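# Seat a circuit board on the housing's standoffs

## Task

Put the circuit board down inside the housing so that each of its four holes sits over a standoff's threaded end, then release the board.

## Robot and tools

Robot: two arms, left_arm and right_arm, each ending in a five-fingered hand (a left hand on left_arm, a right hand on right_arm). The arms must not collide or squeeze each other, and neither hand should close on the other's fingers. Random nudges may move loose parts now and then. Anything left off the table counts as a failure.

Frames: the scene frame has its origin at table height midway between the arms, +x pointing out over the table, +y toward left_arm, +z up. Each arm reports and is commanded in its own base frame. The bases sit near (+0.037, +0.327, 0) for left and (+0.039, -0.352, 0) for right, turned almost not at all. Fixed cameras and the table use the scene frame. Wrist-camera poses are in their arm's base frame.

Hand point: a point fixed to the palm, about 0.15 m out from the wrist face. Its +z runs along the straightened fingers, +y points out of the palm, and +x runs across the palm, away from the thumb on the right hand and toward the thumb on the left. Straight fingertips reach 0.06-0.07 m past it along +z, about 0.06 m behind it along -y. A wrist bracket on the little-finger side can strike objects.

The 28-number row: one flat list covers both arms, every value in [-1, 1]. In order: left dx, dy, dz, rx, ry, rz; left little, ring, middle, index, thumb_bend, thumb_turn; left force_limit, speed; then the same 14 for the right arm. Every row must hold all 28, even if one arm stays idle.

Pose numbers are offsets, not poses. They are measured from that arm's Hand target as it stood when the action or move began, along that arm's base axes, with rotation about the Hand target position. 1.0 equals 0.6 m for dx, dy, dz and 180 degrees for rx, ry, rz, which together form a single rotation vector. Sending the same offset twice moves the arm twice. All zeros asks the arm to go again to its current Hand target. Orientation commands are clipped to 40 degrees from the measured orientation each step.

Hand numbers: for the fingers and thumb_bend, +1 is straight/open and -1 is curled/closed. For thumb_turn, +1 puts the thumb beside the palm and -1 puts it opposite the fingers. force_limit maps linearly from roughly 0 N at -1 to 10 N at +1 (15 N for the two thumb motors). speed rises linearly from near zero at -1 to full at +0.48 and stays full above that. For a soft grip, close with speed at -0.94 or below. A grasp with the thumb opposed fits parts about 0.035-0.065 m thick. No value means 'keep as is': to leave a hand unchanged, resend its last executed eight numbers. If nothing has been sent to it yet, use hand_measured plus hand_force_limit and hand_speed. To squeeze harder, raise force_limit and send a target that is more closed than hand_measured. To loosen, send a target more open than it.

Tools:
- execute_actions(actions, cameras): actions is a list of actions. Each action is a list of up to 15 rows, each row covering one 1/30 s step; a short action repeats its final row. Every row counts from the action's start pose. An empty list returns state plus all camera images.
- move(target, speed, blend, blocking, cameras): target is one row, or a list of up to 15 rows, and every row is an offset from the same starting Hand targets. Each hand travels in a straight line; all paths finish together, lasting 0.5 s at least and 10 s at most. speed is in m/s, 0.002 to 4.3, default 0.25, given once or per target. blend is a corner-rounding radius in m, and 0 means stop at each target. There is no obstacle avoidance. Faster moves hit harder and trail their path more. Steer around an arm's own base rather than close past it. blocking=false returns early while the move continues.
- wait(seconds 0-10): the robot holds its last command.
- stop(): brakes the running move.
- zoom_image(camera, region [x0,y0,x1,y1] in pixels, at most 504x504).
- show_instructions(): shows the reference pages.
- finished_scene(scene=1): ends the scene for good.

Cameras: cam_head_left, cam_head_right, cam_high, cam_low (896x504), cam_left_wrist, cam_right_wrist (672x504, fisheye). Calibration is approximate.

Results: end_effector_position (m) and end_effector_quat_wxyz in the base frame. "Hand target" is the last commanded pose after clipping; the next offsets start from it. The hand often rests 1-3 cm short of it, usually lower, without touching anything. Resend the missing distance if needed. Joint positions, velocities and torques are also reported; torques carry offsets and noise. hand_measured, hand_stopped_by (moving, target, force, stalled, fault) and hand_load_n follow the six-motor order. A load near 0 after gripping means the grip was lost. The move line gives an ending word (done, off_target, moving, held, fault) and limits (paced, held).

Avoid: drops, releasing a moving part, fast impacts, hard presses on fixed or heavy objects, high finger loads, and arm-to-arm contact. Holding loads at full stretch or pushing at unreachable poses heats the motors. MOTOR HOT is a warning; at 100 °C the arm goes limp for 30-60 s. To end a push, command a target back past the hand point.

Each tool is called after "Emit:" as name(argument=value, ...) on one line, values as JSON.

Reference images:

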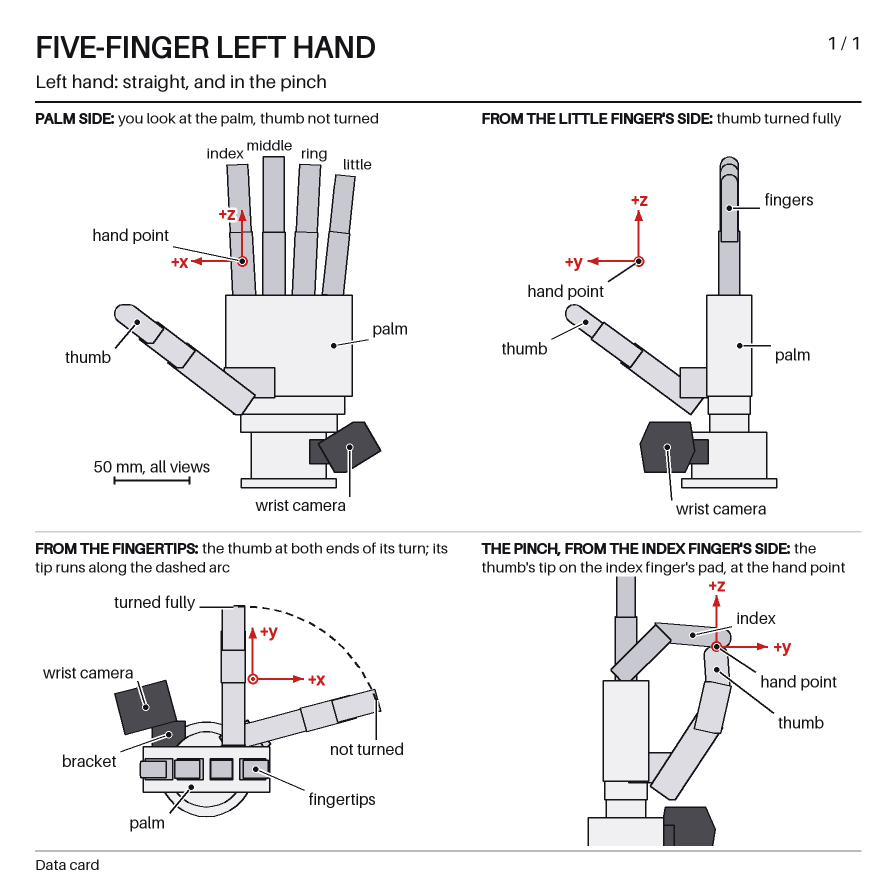

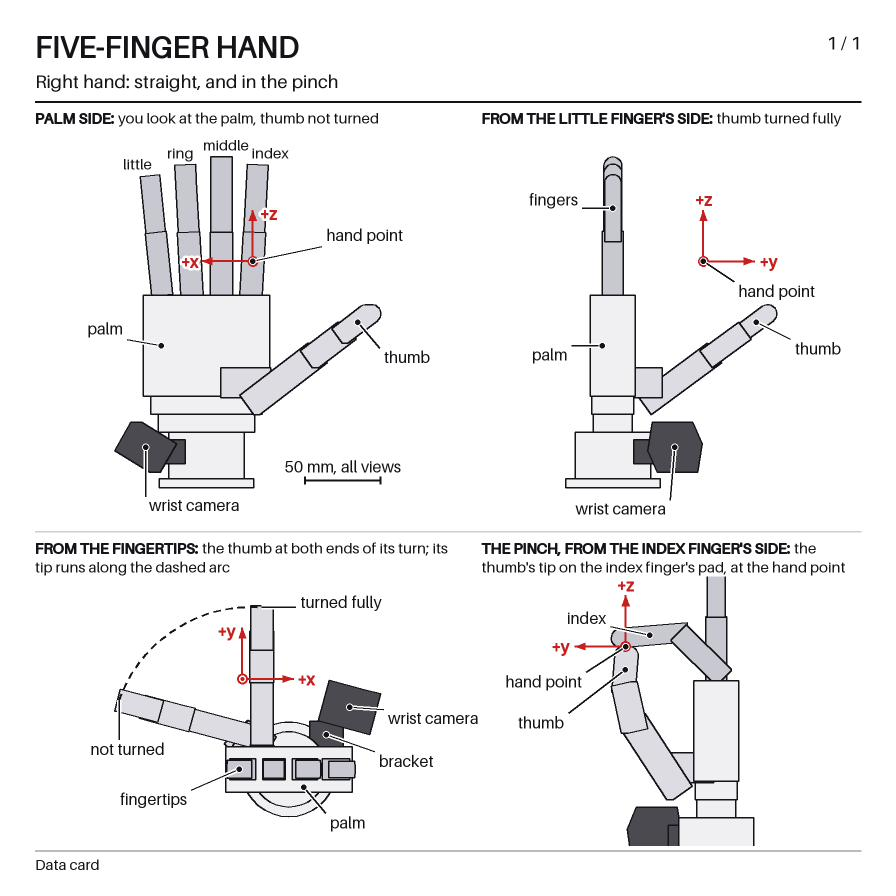

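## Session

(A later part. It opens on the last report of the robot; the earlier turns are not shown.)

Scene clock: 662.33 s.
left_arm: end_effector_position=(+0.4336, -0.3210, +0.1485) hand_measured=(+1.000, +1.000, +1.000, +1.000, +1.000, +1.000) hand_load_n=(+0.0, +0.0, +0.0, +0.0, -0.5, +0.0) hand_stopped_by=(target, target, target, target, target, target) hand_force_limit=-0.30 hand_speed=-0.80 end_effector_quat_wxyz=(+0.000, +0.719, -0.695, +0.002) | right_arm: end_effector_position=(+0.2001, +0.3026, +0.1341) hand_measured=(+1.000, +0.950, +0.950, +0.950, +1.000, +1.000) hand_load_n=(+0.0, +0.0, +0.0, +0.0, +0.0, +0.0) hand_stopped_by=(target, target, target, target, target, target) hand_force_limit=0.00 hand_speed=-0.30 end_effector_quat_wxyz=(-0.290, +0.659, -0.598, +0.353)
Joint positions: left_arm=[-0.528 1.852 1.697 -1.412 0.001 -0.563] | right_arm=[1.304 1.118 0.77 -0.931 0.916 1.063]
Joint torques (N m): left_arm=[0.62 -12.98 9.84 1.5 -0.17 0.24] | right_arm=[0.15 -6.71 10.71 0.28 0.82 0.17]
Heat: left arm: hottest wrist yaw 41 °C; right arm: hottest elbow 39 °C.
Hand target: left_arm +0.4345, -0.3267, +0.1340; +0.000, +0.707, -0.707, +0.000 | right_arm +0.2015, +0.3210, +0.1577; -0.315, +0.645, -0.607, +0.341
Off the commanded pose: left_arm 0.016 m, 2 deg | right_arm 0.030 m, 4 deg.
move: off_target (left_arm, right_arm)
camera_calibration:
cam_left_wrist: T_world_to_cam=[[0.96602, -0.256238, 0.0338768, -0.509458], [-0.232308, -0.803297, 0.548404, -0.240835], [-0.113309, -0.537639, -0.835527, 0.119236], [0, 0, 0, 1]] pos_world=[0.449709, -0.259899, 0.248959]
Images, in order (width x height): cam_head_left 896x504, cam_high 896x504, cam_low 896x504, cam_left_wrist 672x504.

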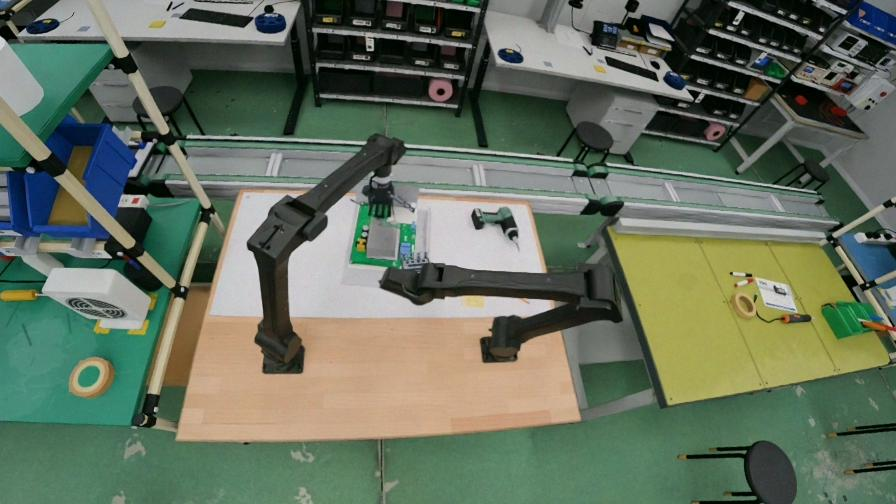

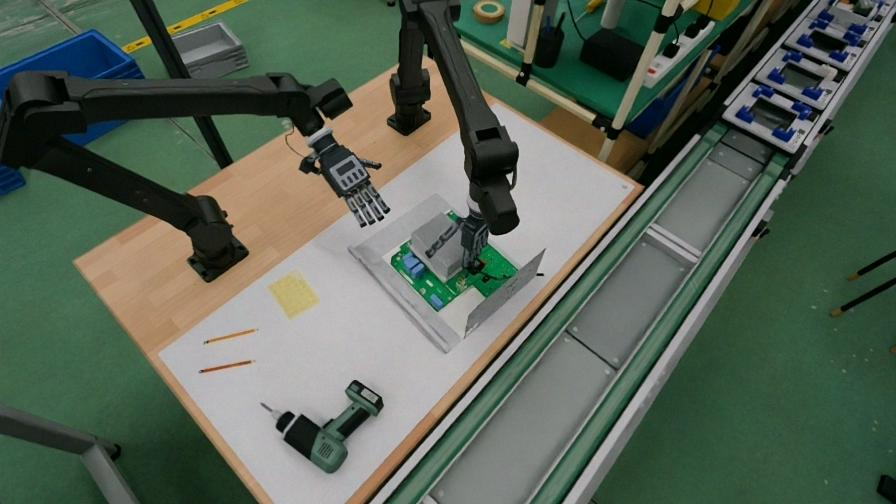

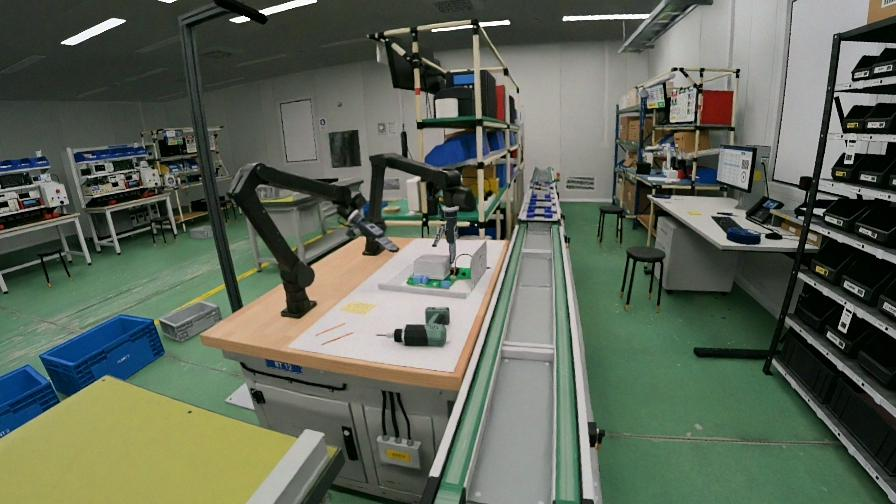

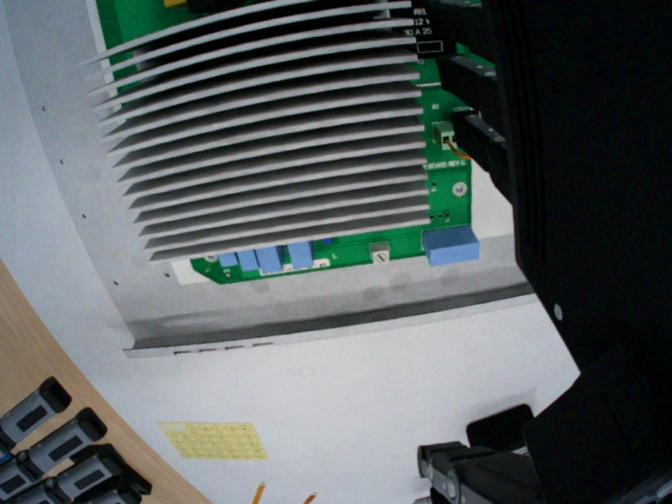

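Emit:
move(target=[-0.025, 0.0, 0, 0,0,0, 1,1,1,1,1,1,-0.3,-0.8, 0,0,0,0,0,0, 1,0.95,0.95,0.95,1,1,0,-0.3], speed=0.04, cameras=["cam_high", "cam_left_wrist", "cam_low"])

Emit:
zoom_image(camera="cam_left_wrist", region=[380, 0, 540, 120])

Emit:
zoom_image(camera="cam_high", region=[410, 190, 530, 310])

Scene clock: 664.63 s.
left_arm: end_effector_position=(+0.4262, -0.3208, +0.1351) hand_measured=(+1.000, +1.000, +1.000, +1.000, +1.000, +1.000) hand_load_n=(+0.0, +0.0, +0.0, +0.0, +0.0, +0.0) hand_stopped_by=(target, target, target, target, target, target) hand_force_limit=-0.30 hand_speed=-0.80 end_effector_quat_wxyz=(-0.001, +0.716, -0.698, -0.002) | right_arm: end_effector_position=(+0.2001, +0.3026, +0.1341) hand_measured=(+1.000, +0.950, +0.950, +0.950, +1.000, +1.000) hand_load_n=(+0.0, +0.0, +0.0, +0.0, -0.5, +0.0) hand_stopped_by=(target, target, target, target, target, target) hand_force_limit=0.00 hand_speed=-0.30 end_effector_quat_wxyz=(-0.290, +0.659, -0.598, +0.353)
Joint positions: left_arm=[-0.536 1.848 1.656 -1.383 -0.004 -0.563] | right_arm=[1.304 1.118 0.77 -0.931 0.916 1.063]
Joint torques (N m): left_arm=[0.21 -15.21 9.09 1.16 -0.01 0.11] | right_arm=[0.32 -6.71 10.73 0.21 0.83 0.17]
Heat: left arm: hottest wrist yaw 41 °C; right arm: hottest elbow 39 °C.
Hand target: left_arm +0.4195, -0.3265, +0.1340; +0.000, +0.707, -0.707, +0.000 | right_arm +0.2015, +0.3210, +0.1577; -0.315, +0.645, -0.607, +0.341
Off the commanded pose: left_arm 0.009 m, 2 deg | right_arm 0.030 m, 4 deg.
move: off_target (right_arm)
camera_calibration:
cam_left_wrist: T_world_to_cam=[[0.963984, -0.264571, 0.0271579, -0.502728], [-0.236449, -0.805785, 0.542957, -0.233304], [-0.121767, -0.529823, -0.839321, 0.113944], [0, 0, 0, 1]] pos_world=[0.443332, -0.26063, 0.235963]
Images, in order (width x height): cam_high 896x504, cam_low 896x504, cam_left_wrist 672x504.

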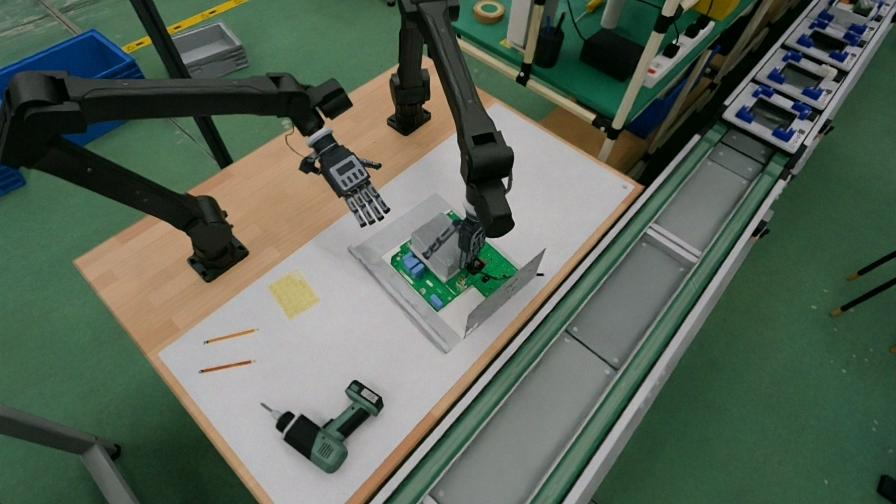

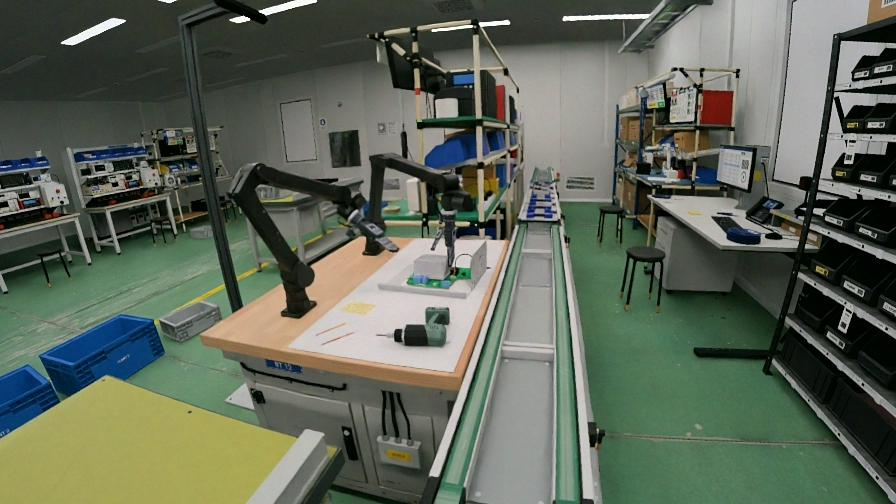

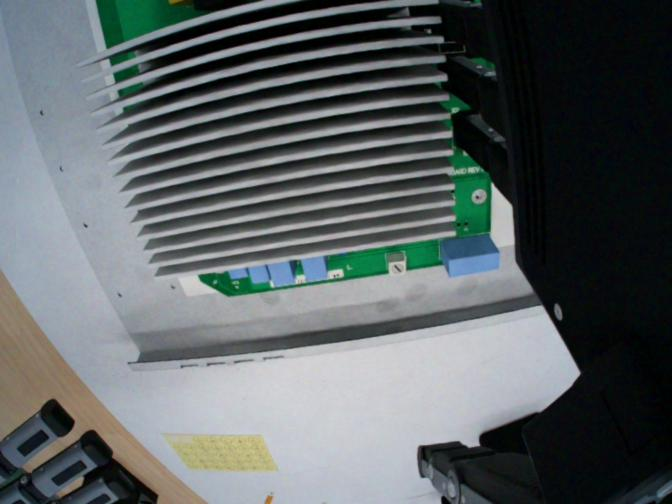

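Scaled by 3.150 from the camera's 672x504 image, which has a finer 960x720 frame.

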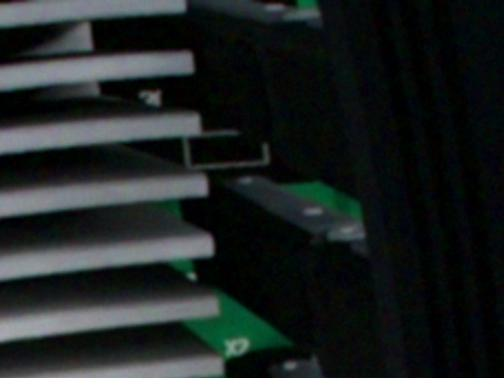

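Scaled by 4.200.

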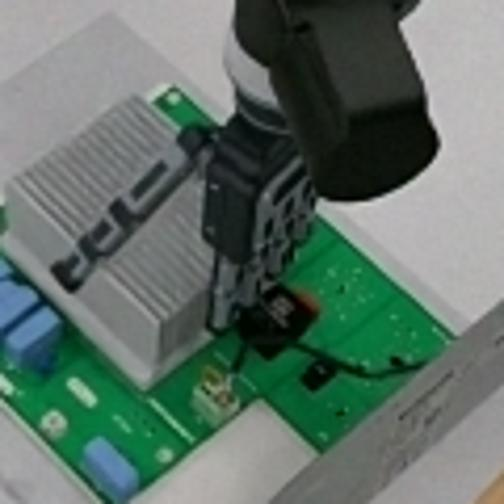

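Emit:
move(target=[-0.01, 0.0, 0.003, 0,0,0, 1,1,1,1,1,1,-0.3,-0.8, 0,0,0,0,0,0, 1,0.95,0.95,0.95,1,1,0,-0.3], speed=0.03, cameras=["cam_high", "cam_left_wrist"])

Emit:
zoom_image(camera="cam_left_wrist", region=[400, 10, 520, 100])

Emit:
zoom_image(camera="cam_high", region=[438, 290, 458, 310])

Scene clock: 666.07 s.
left_arm: end_effector_position=(+0.4252, -0.3204, +0.1346) hand_measured=(+1.000, +1.000, +1.000, +1.000, +1.000, +1.000) hand_load_n=(+0.0, +0.5, +0.0, +0.0, +0.0, +0.0) hand_stopped_by=(target, target, target, target, target, target) hand_force_limit=-0.30 hand_speed=-0.80 end_effector_quat_wxyz=(-0.004, +0.714, -0.700, +0.002) | right_arm: end_effector_position=(+0.2001, +0.3026, +0.1341) hand_measured=(+1.000, +0.950, +0.950, +0.950, +1.000, +1.000) hand_load_n=(+0.0, +0.0, +0.0, +0.0, +0.0, +0.0) hand_stopped_by=(target, target, target, target, target, target) hand_force_limit=0.00 hand_speed=-0.30 end_effector_quat_wxyz=(-0.290, +0.659, -0.598, +0.353)
Joint positions: left_arm=[-0.538 1.839 1.644 -1.369 -0.007 -0.557] | right_arm=[1.304 1.118 0.77 -0.931 0.916 1.063]
Joint torques (N m): left_arm=[-0.09 -15.5 8.81 0.7 0.08 0.06] | right_arm=[0.38 -6.59 10.67 0.29 0.81 0.18]
Heat: left arm: hottest wrist yaw 41 °C; right arm: hottest elbow 39 °C.
Hand target: left_arm +0.4134, -0.3267, +0.1357; +0.000, +0.707, -0.707, +0.000 | right_arm +0.2015, +0.3210, +0.1577; -0.315, +0.645, -0.607, +0.341
Off the commanded pose: left_arm 0.013 m, 1 deg | right_arm 0.030 m, 4 deg.
move: off_target (left_arm, right_arm)
camera_calibration:
cam_left_wrist: T_world_to_cam=[[0.961497, -0.272227, 0.0376234, -0.504406], [-0.248431, -0.802474, 0.542511, -0.226773], [-0.117494, -0.53097, -0.839206, 0.11139], [0, 0, 0, 1]] pos_world=[0.441735, -0.260147, 0.235484]
Images, in order (width x height): cam_high 896x504, cam_left_wrist 672x504.

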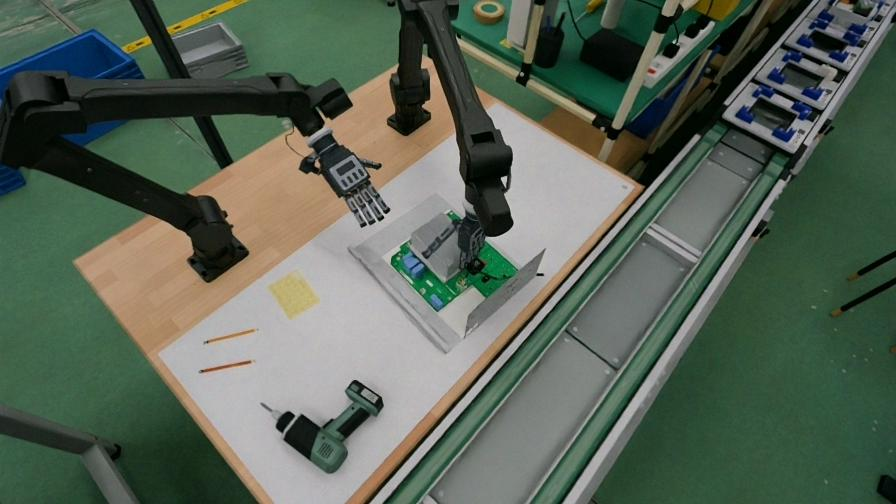

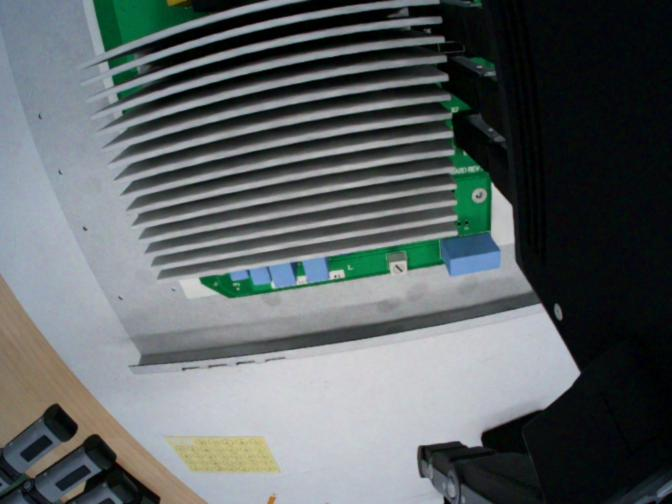

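Scaled by 4.200 from the camera's 672x504 image, which has a finer 960x720 frame.

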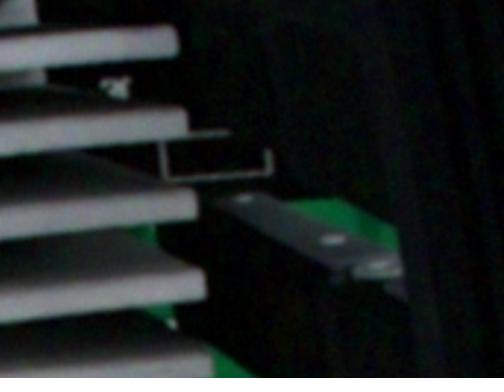

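Scaled by 25.200.

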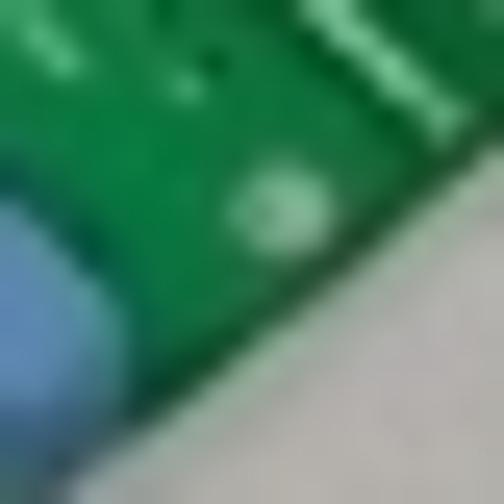

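Emit:
move(target=[-0.01, 0.0, 0.002, 0,0,0, 1,1,1,1,1,1,-0.3,-0.8, 0,0,0,0,0,0, 1,0.95,0.95,0.95,1,1,0,-0.3], speed=0.02, cameras=["cam_high", "cam_left_wrist"])

Emit:
zoom_image(camera="cam_high", region=[438, 290, 458, 310])

Scene clock: 667.27 s.
left_arm: end_effector_position=(+0.4244, -0.3202, +0.1343) hand_measured=(+1.000, +1.000, +1.000, +1.000, +1.000, +1.000) hand_load_n=(+0.0, +0.0, +0.0, +0.0, +0.0, +0.0) hand_stopped_by=(target, target, target, target, target, target) hand_force_limit=-0.30 hand_speed=-0.80 end_effector_quat_wxyz=(-0.007, +0.713, -0.701, +0.007) | right_arm: end_effector_position=(+0.2001, +0.3026, +0.1341) hand_measured=(+1.000, +0.950, +0.950, +0.950, +1.000, +1.000) hand_load_n=(+0.0, +0.0, +0.0, +0.0, +0.0, +0.0) hand_stopped_by=(target, target, target, target, target, target) hand_force_limit=0.00 hand_speed=-0.30 end_effector_quat_wxyz=(-0.290, +0.659, -0.598, +0.353)
Joint positions: left_arm=[-0.54 1.83 1.631 -1.355 -0.01 -0.557] | right_arm=[1.304 1.118 0.77 -0.931 0.916 1.063]
Joint torques (N m): left_arm=[-0.38 -15.85 8.51 0.28 0.18 0.01] | right_arm=[-0.03 -6.71 10.69 0.24 0.85 0.2]
Heat: left arm: hottest wrist yaw 41 °C; right arm: hottest elbow 39 °C.
Hand target: left_arm +0.4075, -0.3266, +0.1370; +0.000, +0.707, -0.707, +0.000 | right_arm +0.2015, +0.3210, +0.1577; -0.315, +0.645, -0.607, +0.341
Off the commanded pose: left_arm 0.018 m, 1 deg | right_arm 0.030 m, 4 deg.
move: off_target (left_arm, right_arm)
camera_calibration:
cam_left_wrist: T_world_to_cam=[[0.960639, -0.273555, 0.0483683, -0.505137], [-0.255283, -0.800631, 0.542053, -0.223125], [-0.109556, -0.533065, -0.838951, 0.10707], [0, 0, 0, 1]] pos_world=[0.440024, -0.259748, 0.235205]
Images, in order (width x height): cam_high 896x504, cam_left_wrist 672x504.

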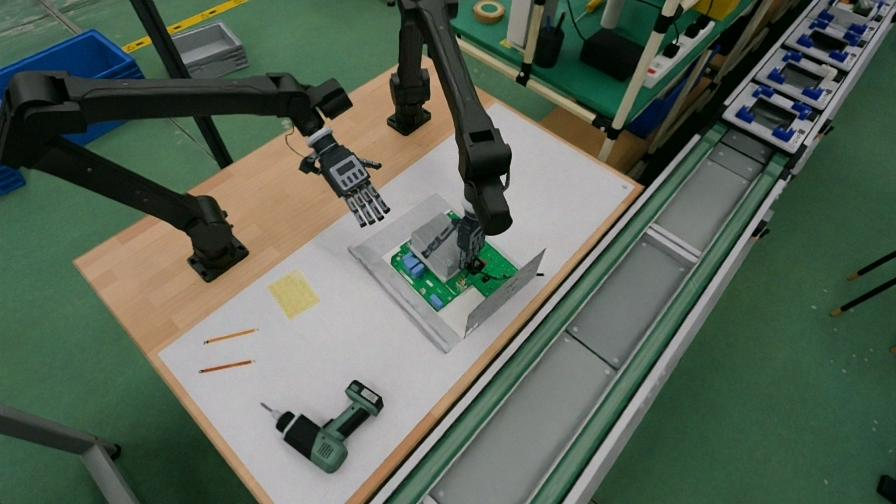

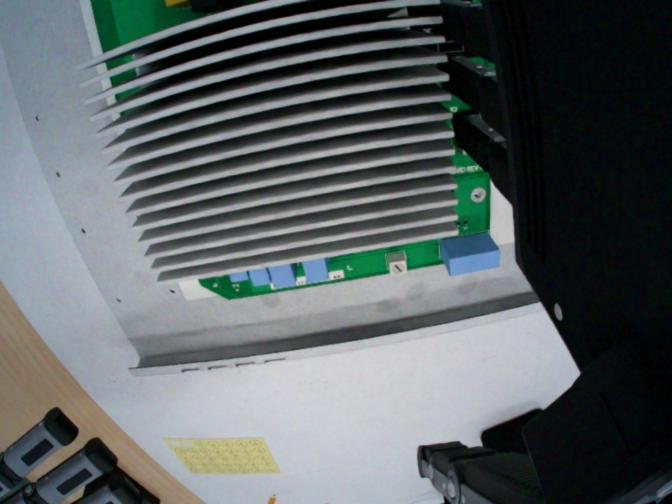

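Scaled by 25.200.

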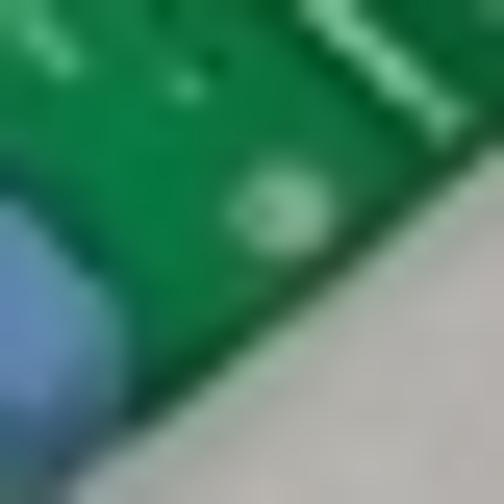

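Emit:
move(target=[-0.008, 0.0, 0.002, 0,0,0, 1,1,1,1,1,1,-0.3,-0.8, 0,0,0,0,0,0, 1,0.95,0.95,0.95,1,1,0,-0.3], speed=0.02, cameras=["cam_high"])

Emit:
zoom_image(camera="cam_high", region=[438, 290, 458, 310])

Scene clock: 668.57 s.
left_arm: end_effector_position=(+0.4206, -0.3196, +0.1341) hand_measured=(+1.000, +1.000, +1.000, +1.000, +1.000, +1.000) hand_load_n=(+0.0, +0.5, +0.0, +0.0, +0.0, +0.0) hand_stopped_by=(target, target, target, target, target, target) hand_force_limit=-0.30 hand_speed=-0.80 end_effector_quat_wxyz=(-0.008, +0.712, -0.702, +0.007) | right_arm: end_effector_position=(+0.2001, +0.3026, +0.1341) hand_measured=(+1.000, +0.950, +0.950, +0.950, +1.000, +1.000) hand_load_n=(+0.0, +0.0, +0.0, +0.0, +0.0, +0.0) hand_stopped_by=(target, target, target, target, target, target) hand_force_limit=0.00 hand_speed=-0.30 end_effector_quat_wxyz=(-0.290, +0.659, -0.598, +0.353)
Joint positions: left_arm=[-0.543 1.82 1.617 -1.349 -0.011 -0.557] | right_arm=[1.304 1.118 0.77 -0.931 0.916 1.063]
Joint torques (N m): left_arm=[-0.38 -15.79 8.66 0.08 0.23 -0.03] | right_arm=[0.32 -6.71 10.73 0.25 0.81 0.2]
Heat: left arm: hottest wrist yaw 41 °C; right arm: hottest elbow 39 °C.
Hand target: left_arm +0.4027, -0.3266, +0.1381; +0.000, +0.707, -0.707, +0.000 | right_arm +0.2015, +0.3210, +0.1577; -0.315, +0.645, -0.607, +0.341
Off the commanded pose: left_arm 0.020 m, 1 deg | right_arm 0.030 m, 4 deg.
move: off_target (left_arm, right_arm)
Images, in order (width x height): cam_high 896x504.

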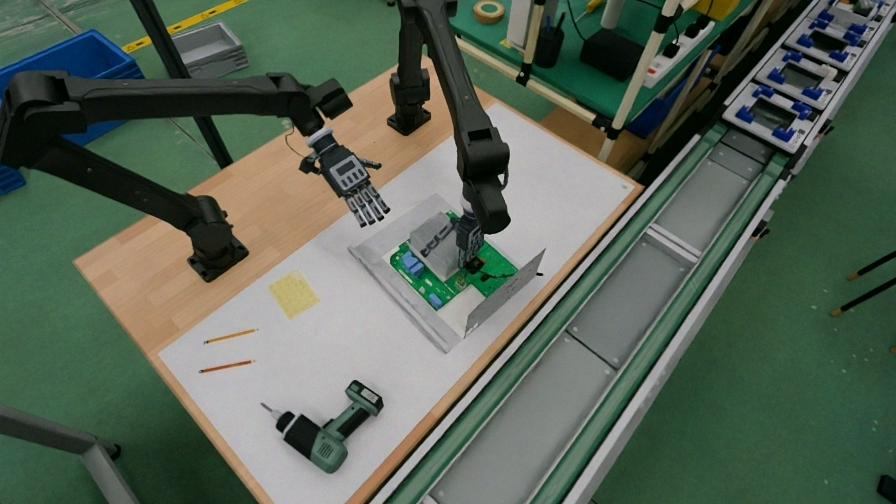

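Scaled by 25.200.

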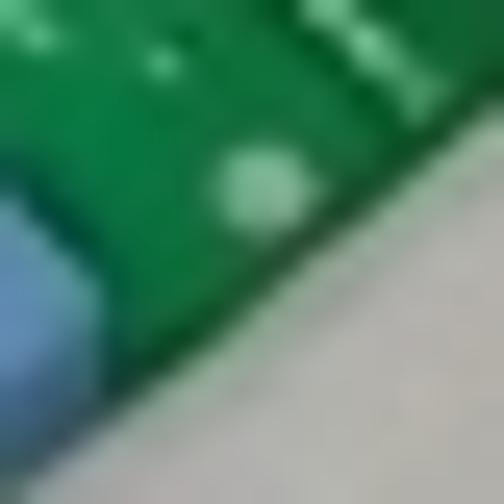

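Emit:
move(target=[[0.035, 0.0, 0.0, 0,0,0, 1,1,1,1,1,1,-0.3,-0.8, 0,0,0,0,0,0, 1,0.95,0.95,0.95,1,1,0,-0.3],[0.05, 0.0, 0.2, 0,0,0, 1,1,1,1,1,1,-0.3,-0.8, 0,0,0,0,0,0, 1,0.95,0.95,0.95,1,1,0,-0.3]], speed=[0.04, 0.15], cameras=["all"])

Emit:
zoom_image(camera="cam_high", region=[438, 290, 458, 310])

Emit:
zoom_image(camera="cam_high", region=[384, 246, 408, 270])

Emit:
zoom_image(camera="cam_head_left", region=[344, 252, 364, 272])

Emit:
zoom_image(camera="cam_right_wrist", region=[350, 100, 390, 130])

Emit:
zoom_image(camera="cam_right_wrist", region=[260, 310, 320, 360])

Scene clock: 672.03 s.
left_arm: end_effector_position=(+0.4244, -0.3241, +0.2550) hand_measured=(+1.000, +1.000, +1.000, +1.000, +1.000, +1.000) hand_load_n=(+0.0, +0.0, +0.0, +0.0, +0.0, +0.0) hand_stopped_by=(target, target, target, target, target, target) hand_force_limit=-0.30 hand_speed=-0.80 end_effector_quat_wxyz=(-0.001, +0.712, -0.702, +0.000) | right_arm: end_effector_position=(+0.2001, +0.3026, +0.1341) hand_measured=(+1.000, +0.950, +0.950, +0.950, +1.000, +1.000) hand_load_n=(-0.5, +0.0, +0.0, +0.0, +0.0, +0.0) hand_stopped_by=(target, target, target, target, target, target) hand_force_limit=0.00 hand_speed=-0.30 end_effector_quat_wxyz=(-0.290, +0.659, -0.598, +0.353)
Joint positions: left_arm=[-0.543 1.835 1.953 -1.688 -0.002 -0.557] | right_arm=[1.304 1.118 0.77 -0.931 0.916 1.063]
Joint torques (N m): left_arm=[1.67 -12.75 14.06 -0.14 0.09 0.2] | right_arm=[0.15 -6.71 10.55 0.16 0.82 0.19]
Heat: left arm: hottest wrist yaw 41 °C; right arm: hottest elbow 40 °C.
Hand target: left_arm +0.4327, -0.3266, +0.2581; +0.000, +0.707, -0.707, +0.000 | right_arm +0.2015, +0.3210, +0.1577; -0.315, +0.645, -0.607, +0.341
Off the commanded pose: left_arm 0.009 m, 1 deg | right_arm 0.030 m, 4 deg.
joint sent to its limit (left arm) — joint 4 (wrist pitch), lower limit. The joint targets still meet the commanded pose.
move: off_target (right_arm)
camera_calibration:
cam_left_wrist: T_world_to_cam=[[0.960376, -0.276969, 0.0310922, -0.508677], [-0.248557, -0.800665, 0.54512, -0.295266], [-0.126087, -0.531248, -0.837782, 0.213531], [0, 0, 0, 1]] pos_world=[0.442054, -0.263859, 0.355664]
cam_right_wrist: T_world_to_cam=[[-0.563491, -0.326082, -0.759044, 0.312906], [-0.566911, 0.820953, 0.0681797, -0.145085], [0.600907, 0.468729, -0.647459, -0.0632287], [0, 0, 0, 1]] pos_world=[0.132064, 0.250779, 0.206464]

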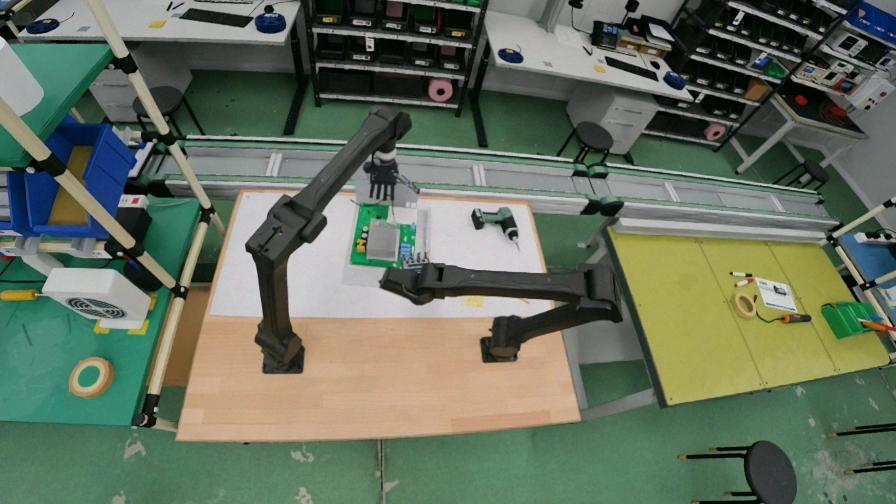

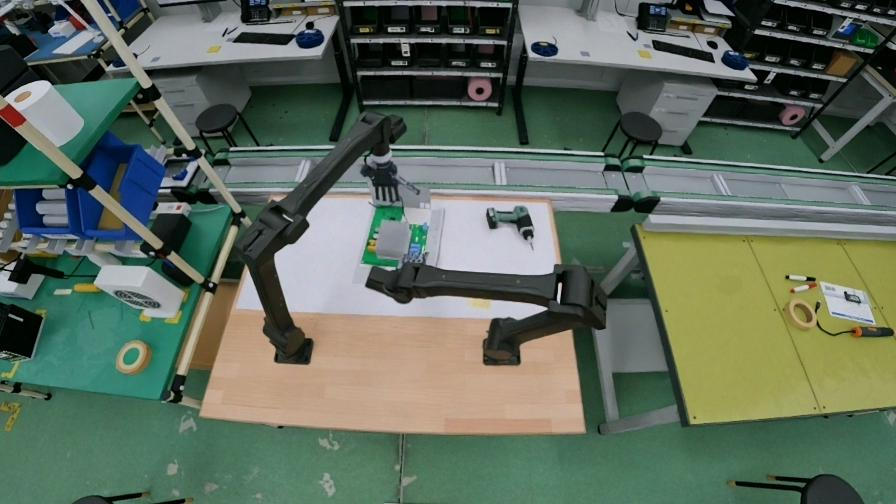

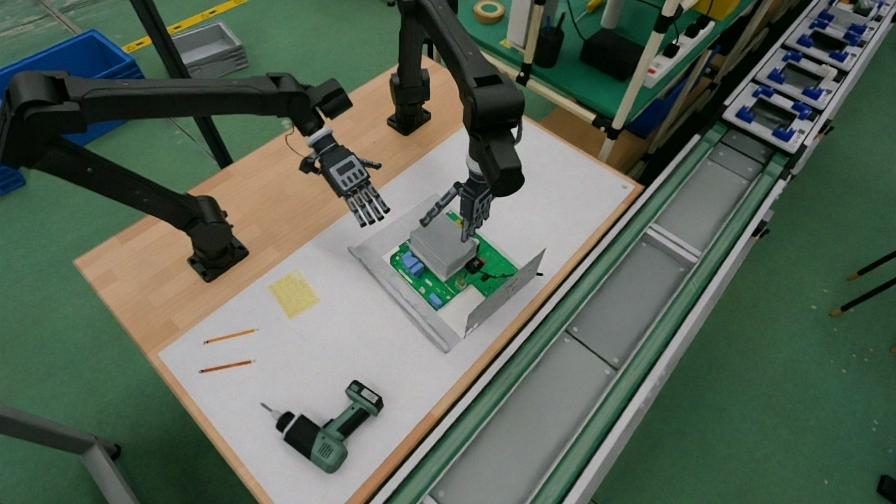

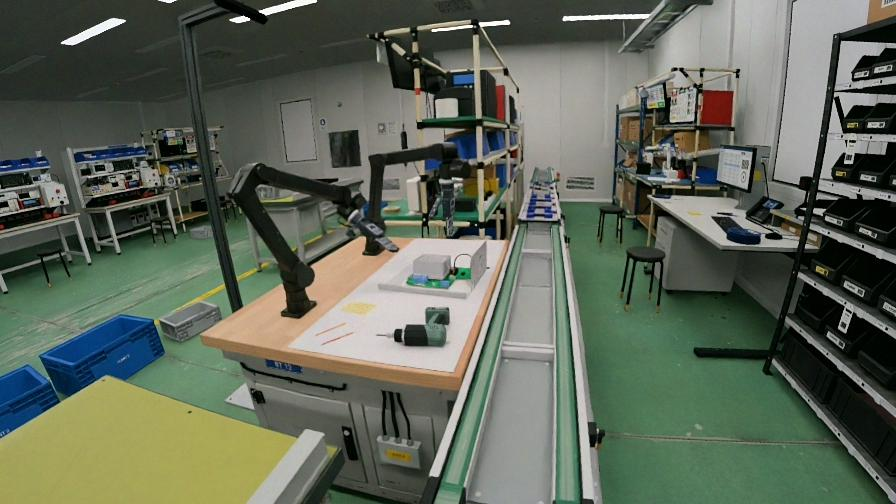

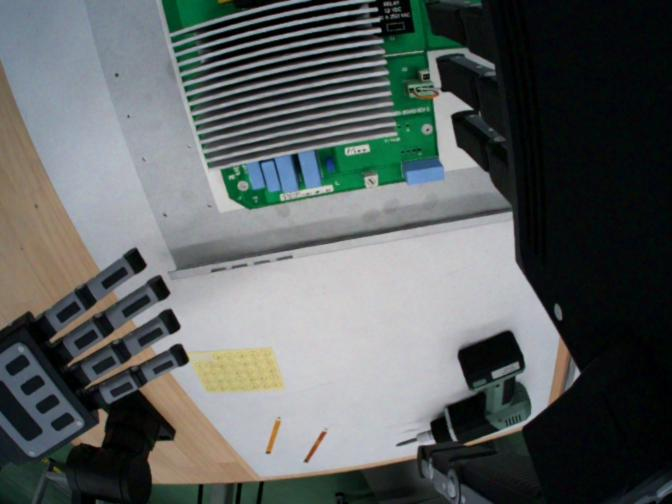

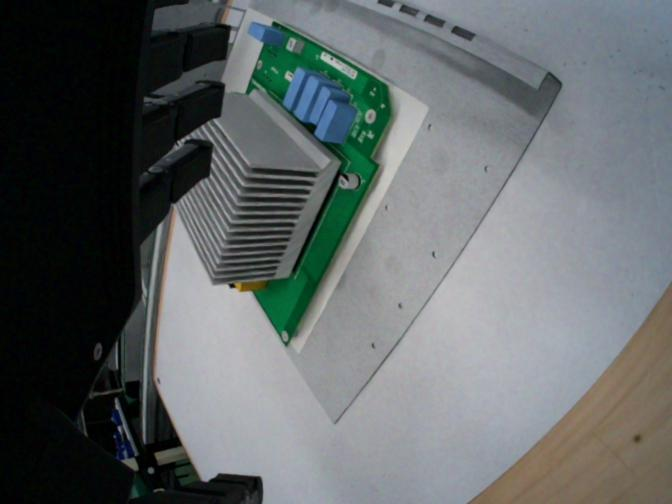

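Scaled by 25.200.

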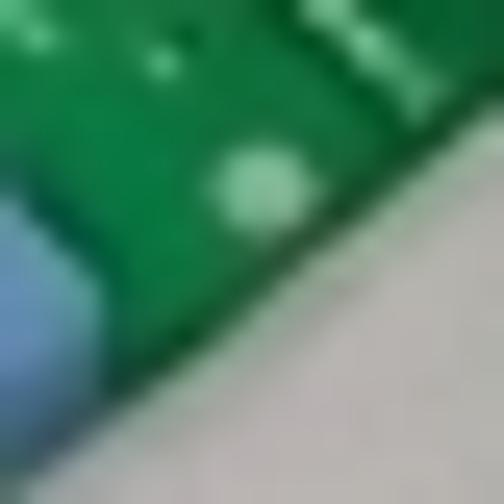

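Scaled by 21.000.

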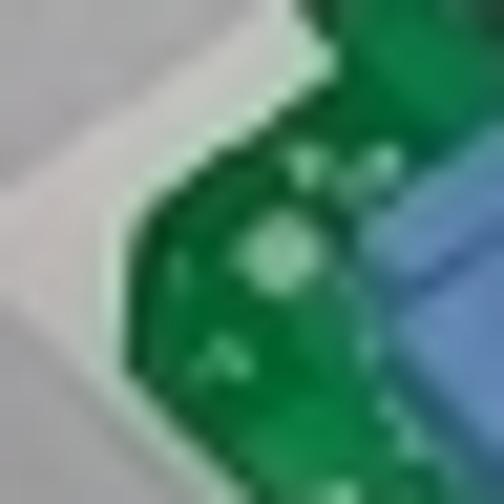

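Scaled by 25.200.

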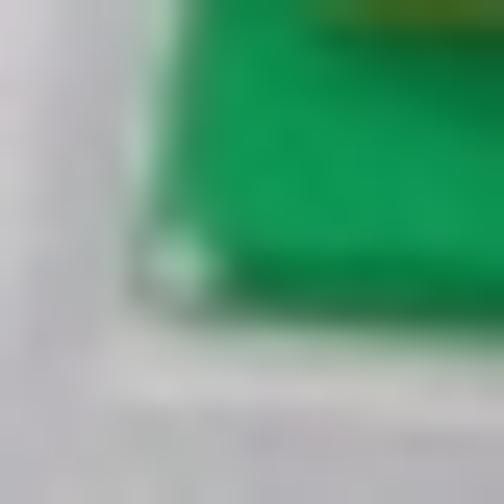

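Scaled by 12.600 from the camera's 672x504 image, which has a finer 960x720 frame.

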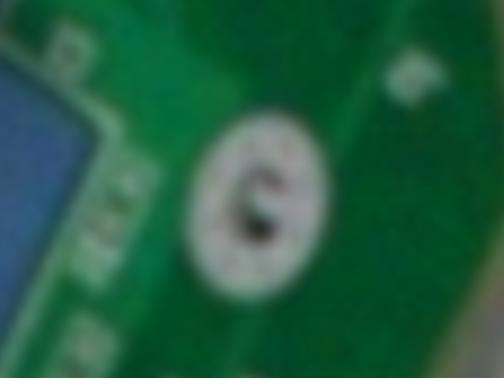

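Scaled by 8.400 from the camera's 672x504 image, which has a finer 960x720 frame.

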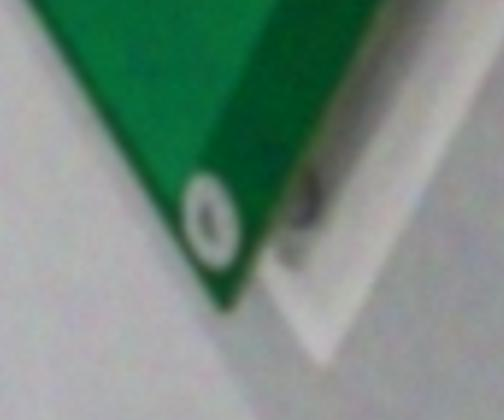

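Emit:
zoom_image(camera="cam_right_wrist", region=[276, 320, 306, 350])

Emit:
zoom_image(camera="cam_left_wrist", region=[412, 114, 442, 144])

Emit:
zoom_image(camera="cam_left_wrist", region=[227, 171, 257, 201])

Emit:
zoom_image(camera="cam_high", region=[443, 293, 453, 303])

Scaled by 16.800 from the camera's 672x504 image, which has a finer 960x720 frame.

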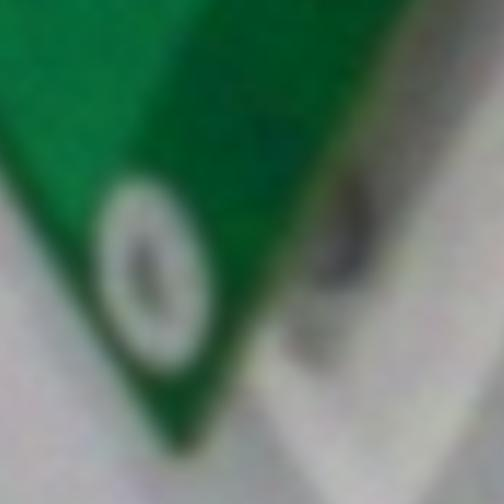

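Scaled by 16.800 from the camera's 672x504 image, which has a finer 960x720 frame.

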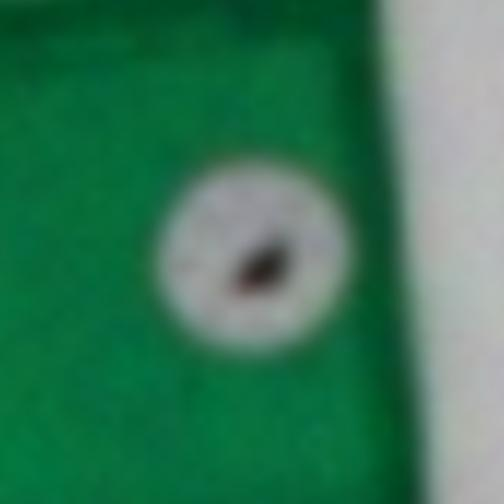

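Scaled by 16.800 from the camera's 672x504 image, which has a finer 960x720 frame.

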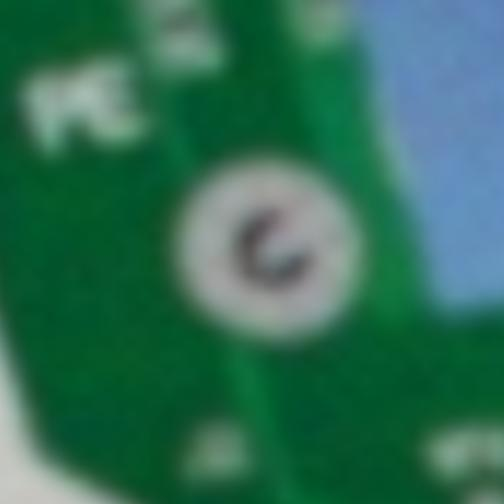

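Scaled by 50.400.

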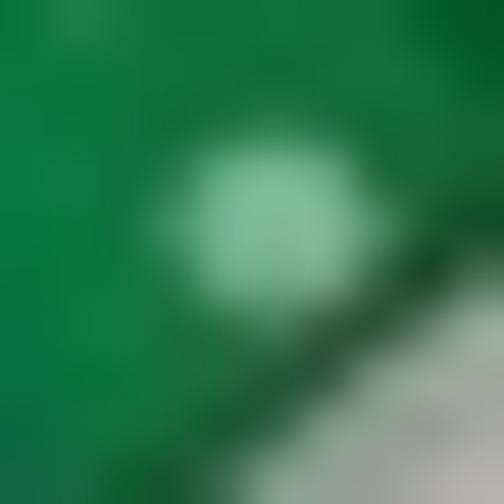

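Emit:
zoom_image(camera="cam_right_wrist", region=[362, 108, 380, 124])

Emit:
zoom_image(camera="cam_left_wrist", region=[234, 177, 252, 193])

Emit:
zoom_image(camera="cam_left_wrist", region=[418, 121, 436, 137])

Emit:
zoom_image(camera="cam_right_wrist", region=[240, 40, 300, 80])

Scaled by 28.000 from the camera's 672x504 image, which has a finer 960x720 frame.

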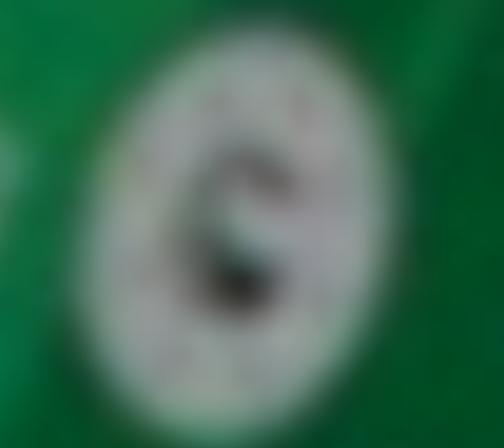

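Scaled by 28.000 from the camera's 672x504 image, which has a finer 960x720 frame.

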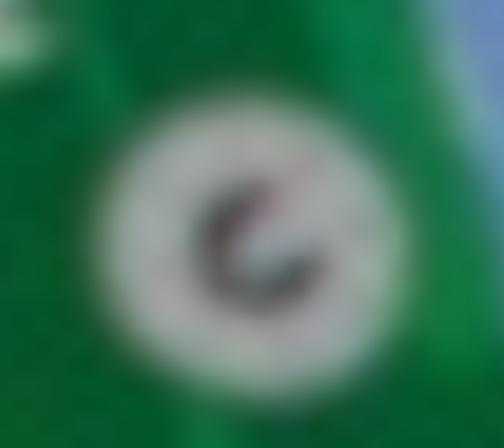

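Scaled by 28.000 from the camera's 672x504 image, which has a finer 960x720 frame.

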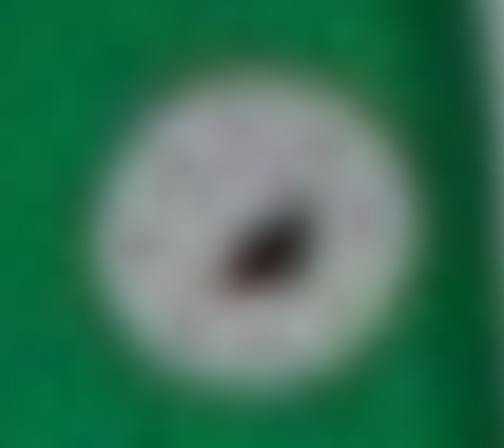

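Scaled by 8.400 from the camera's 672x504 image, which has a finer 960x720 frame.

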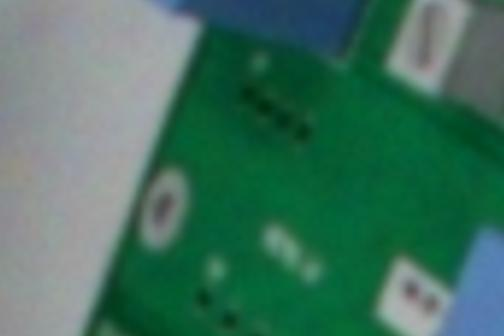

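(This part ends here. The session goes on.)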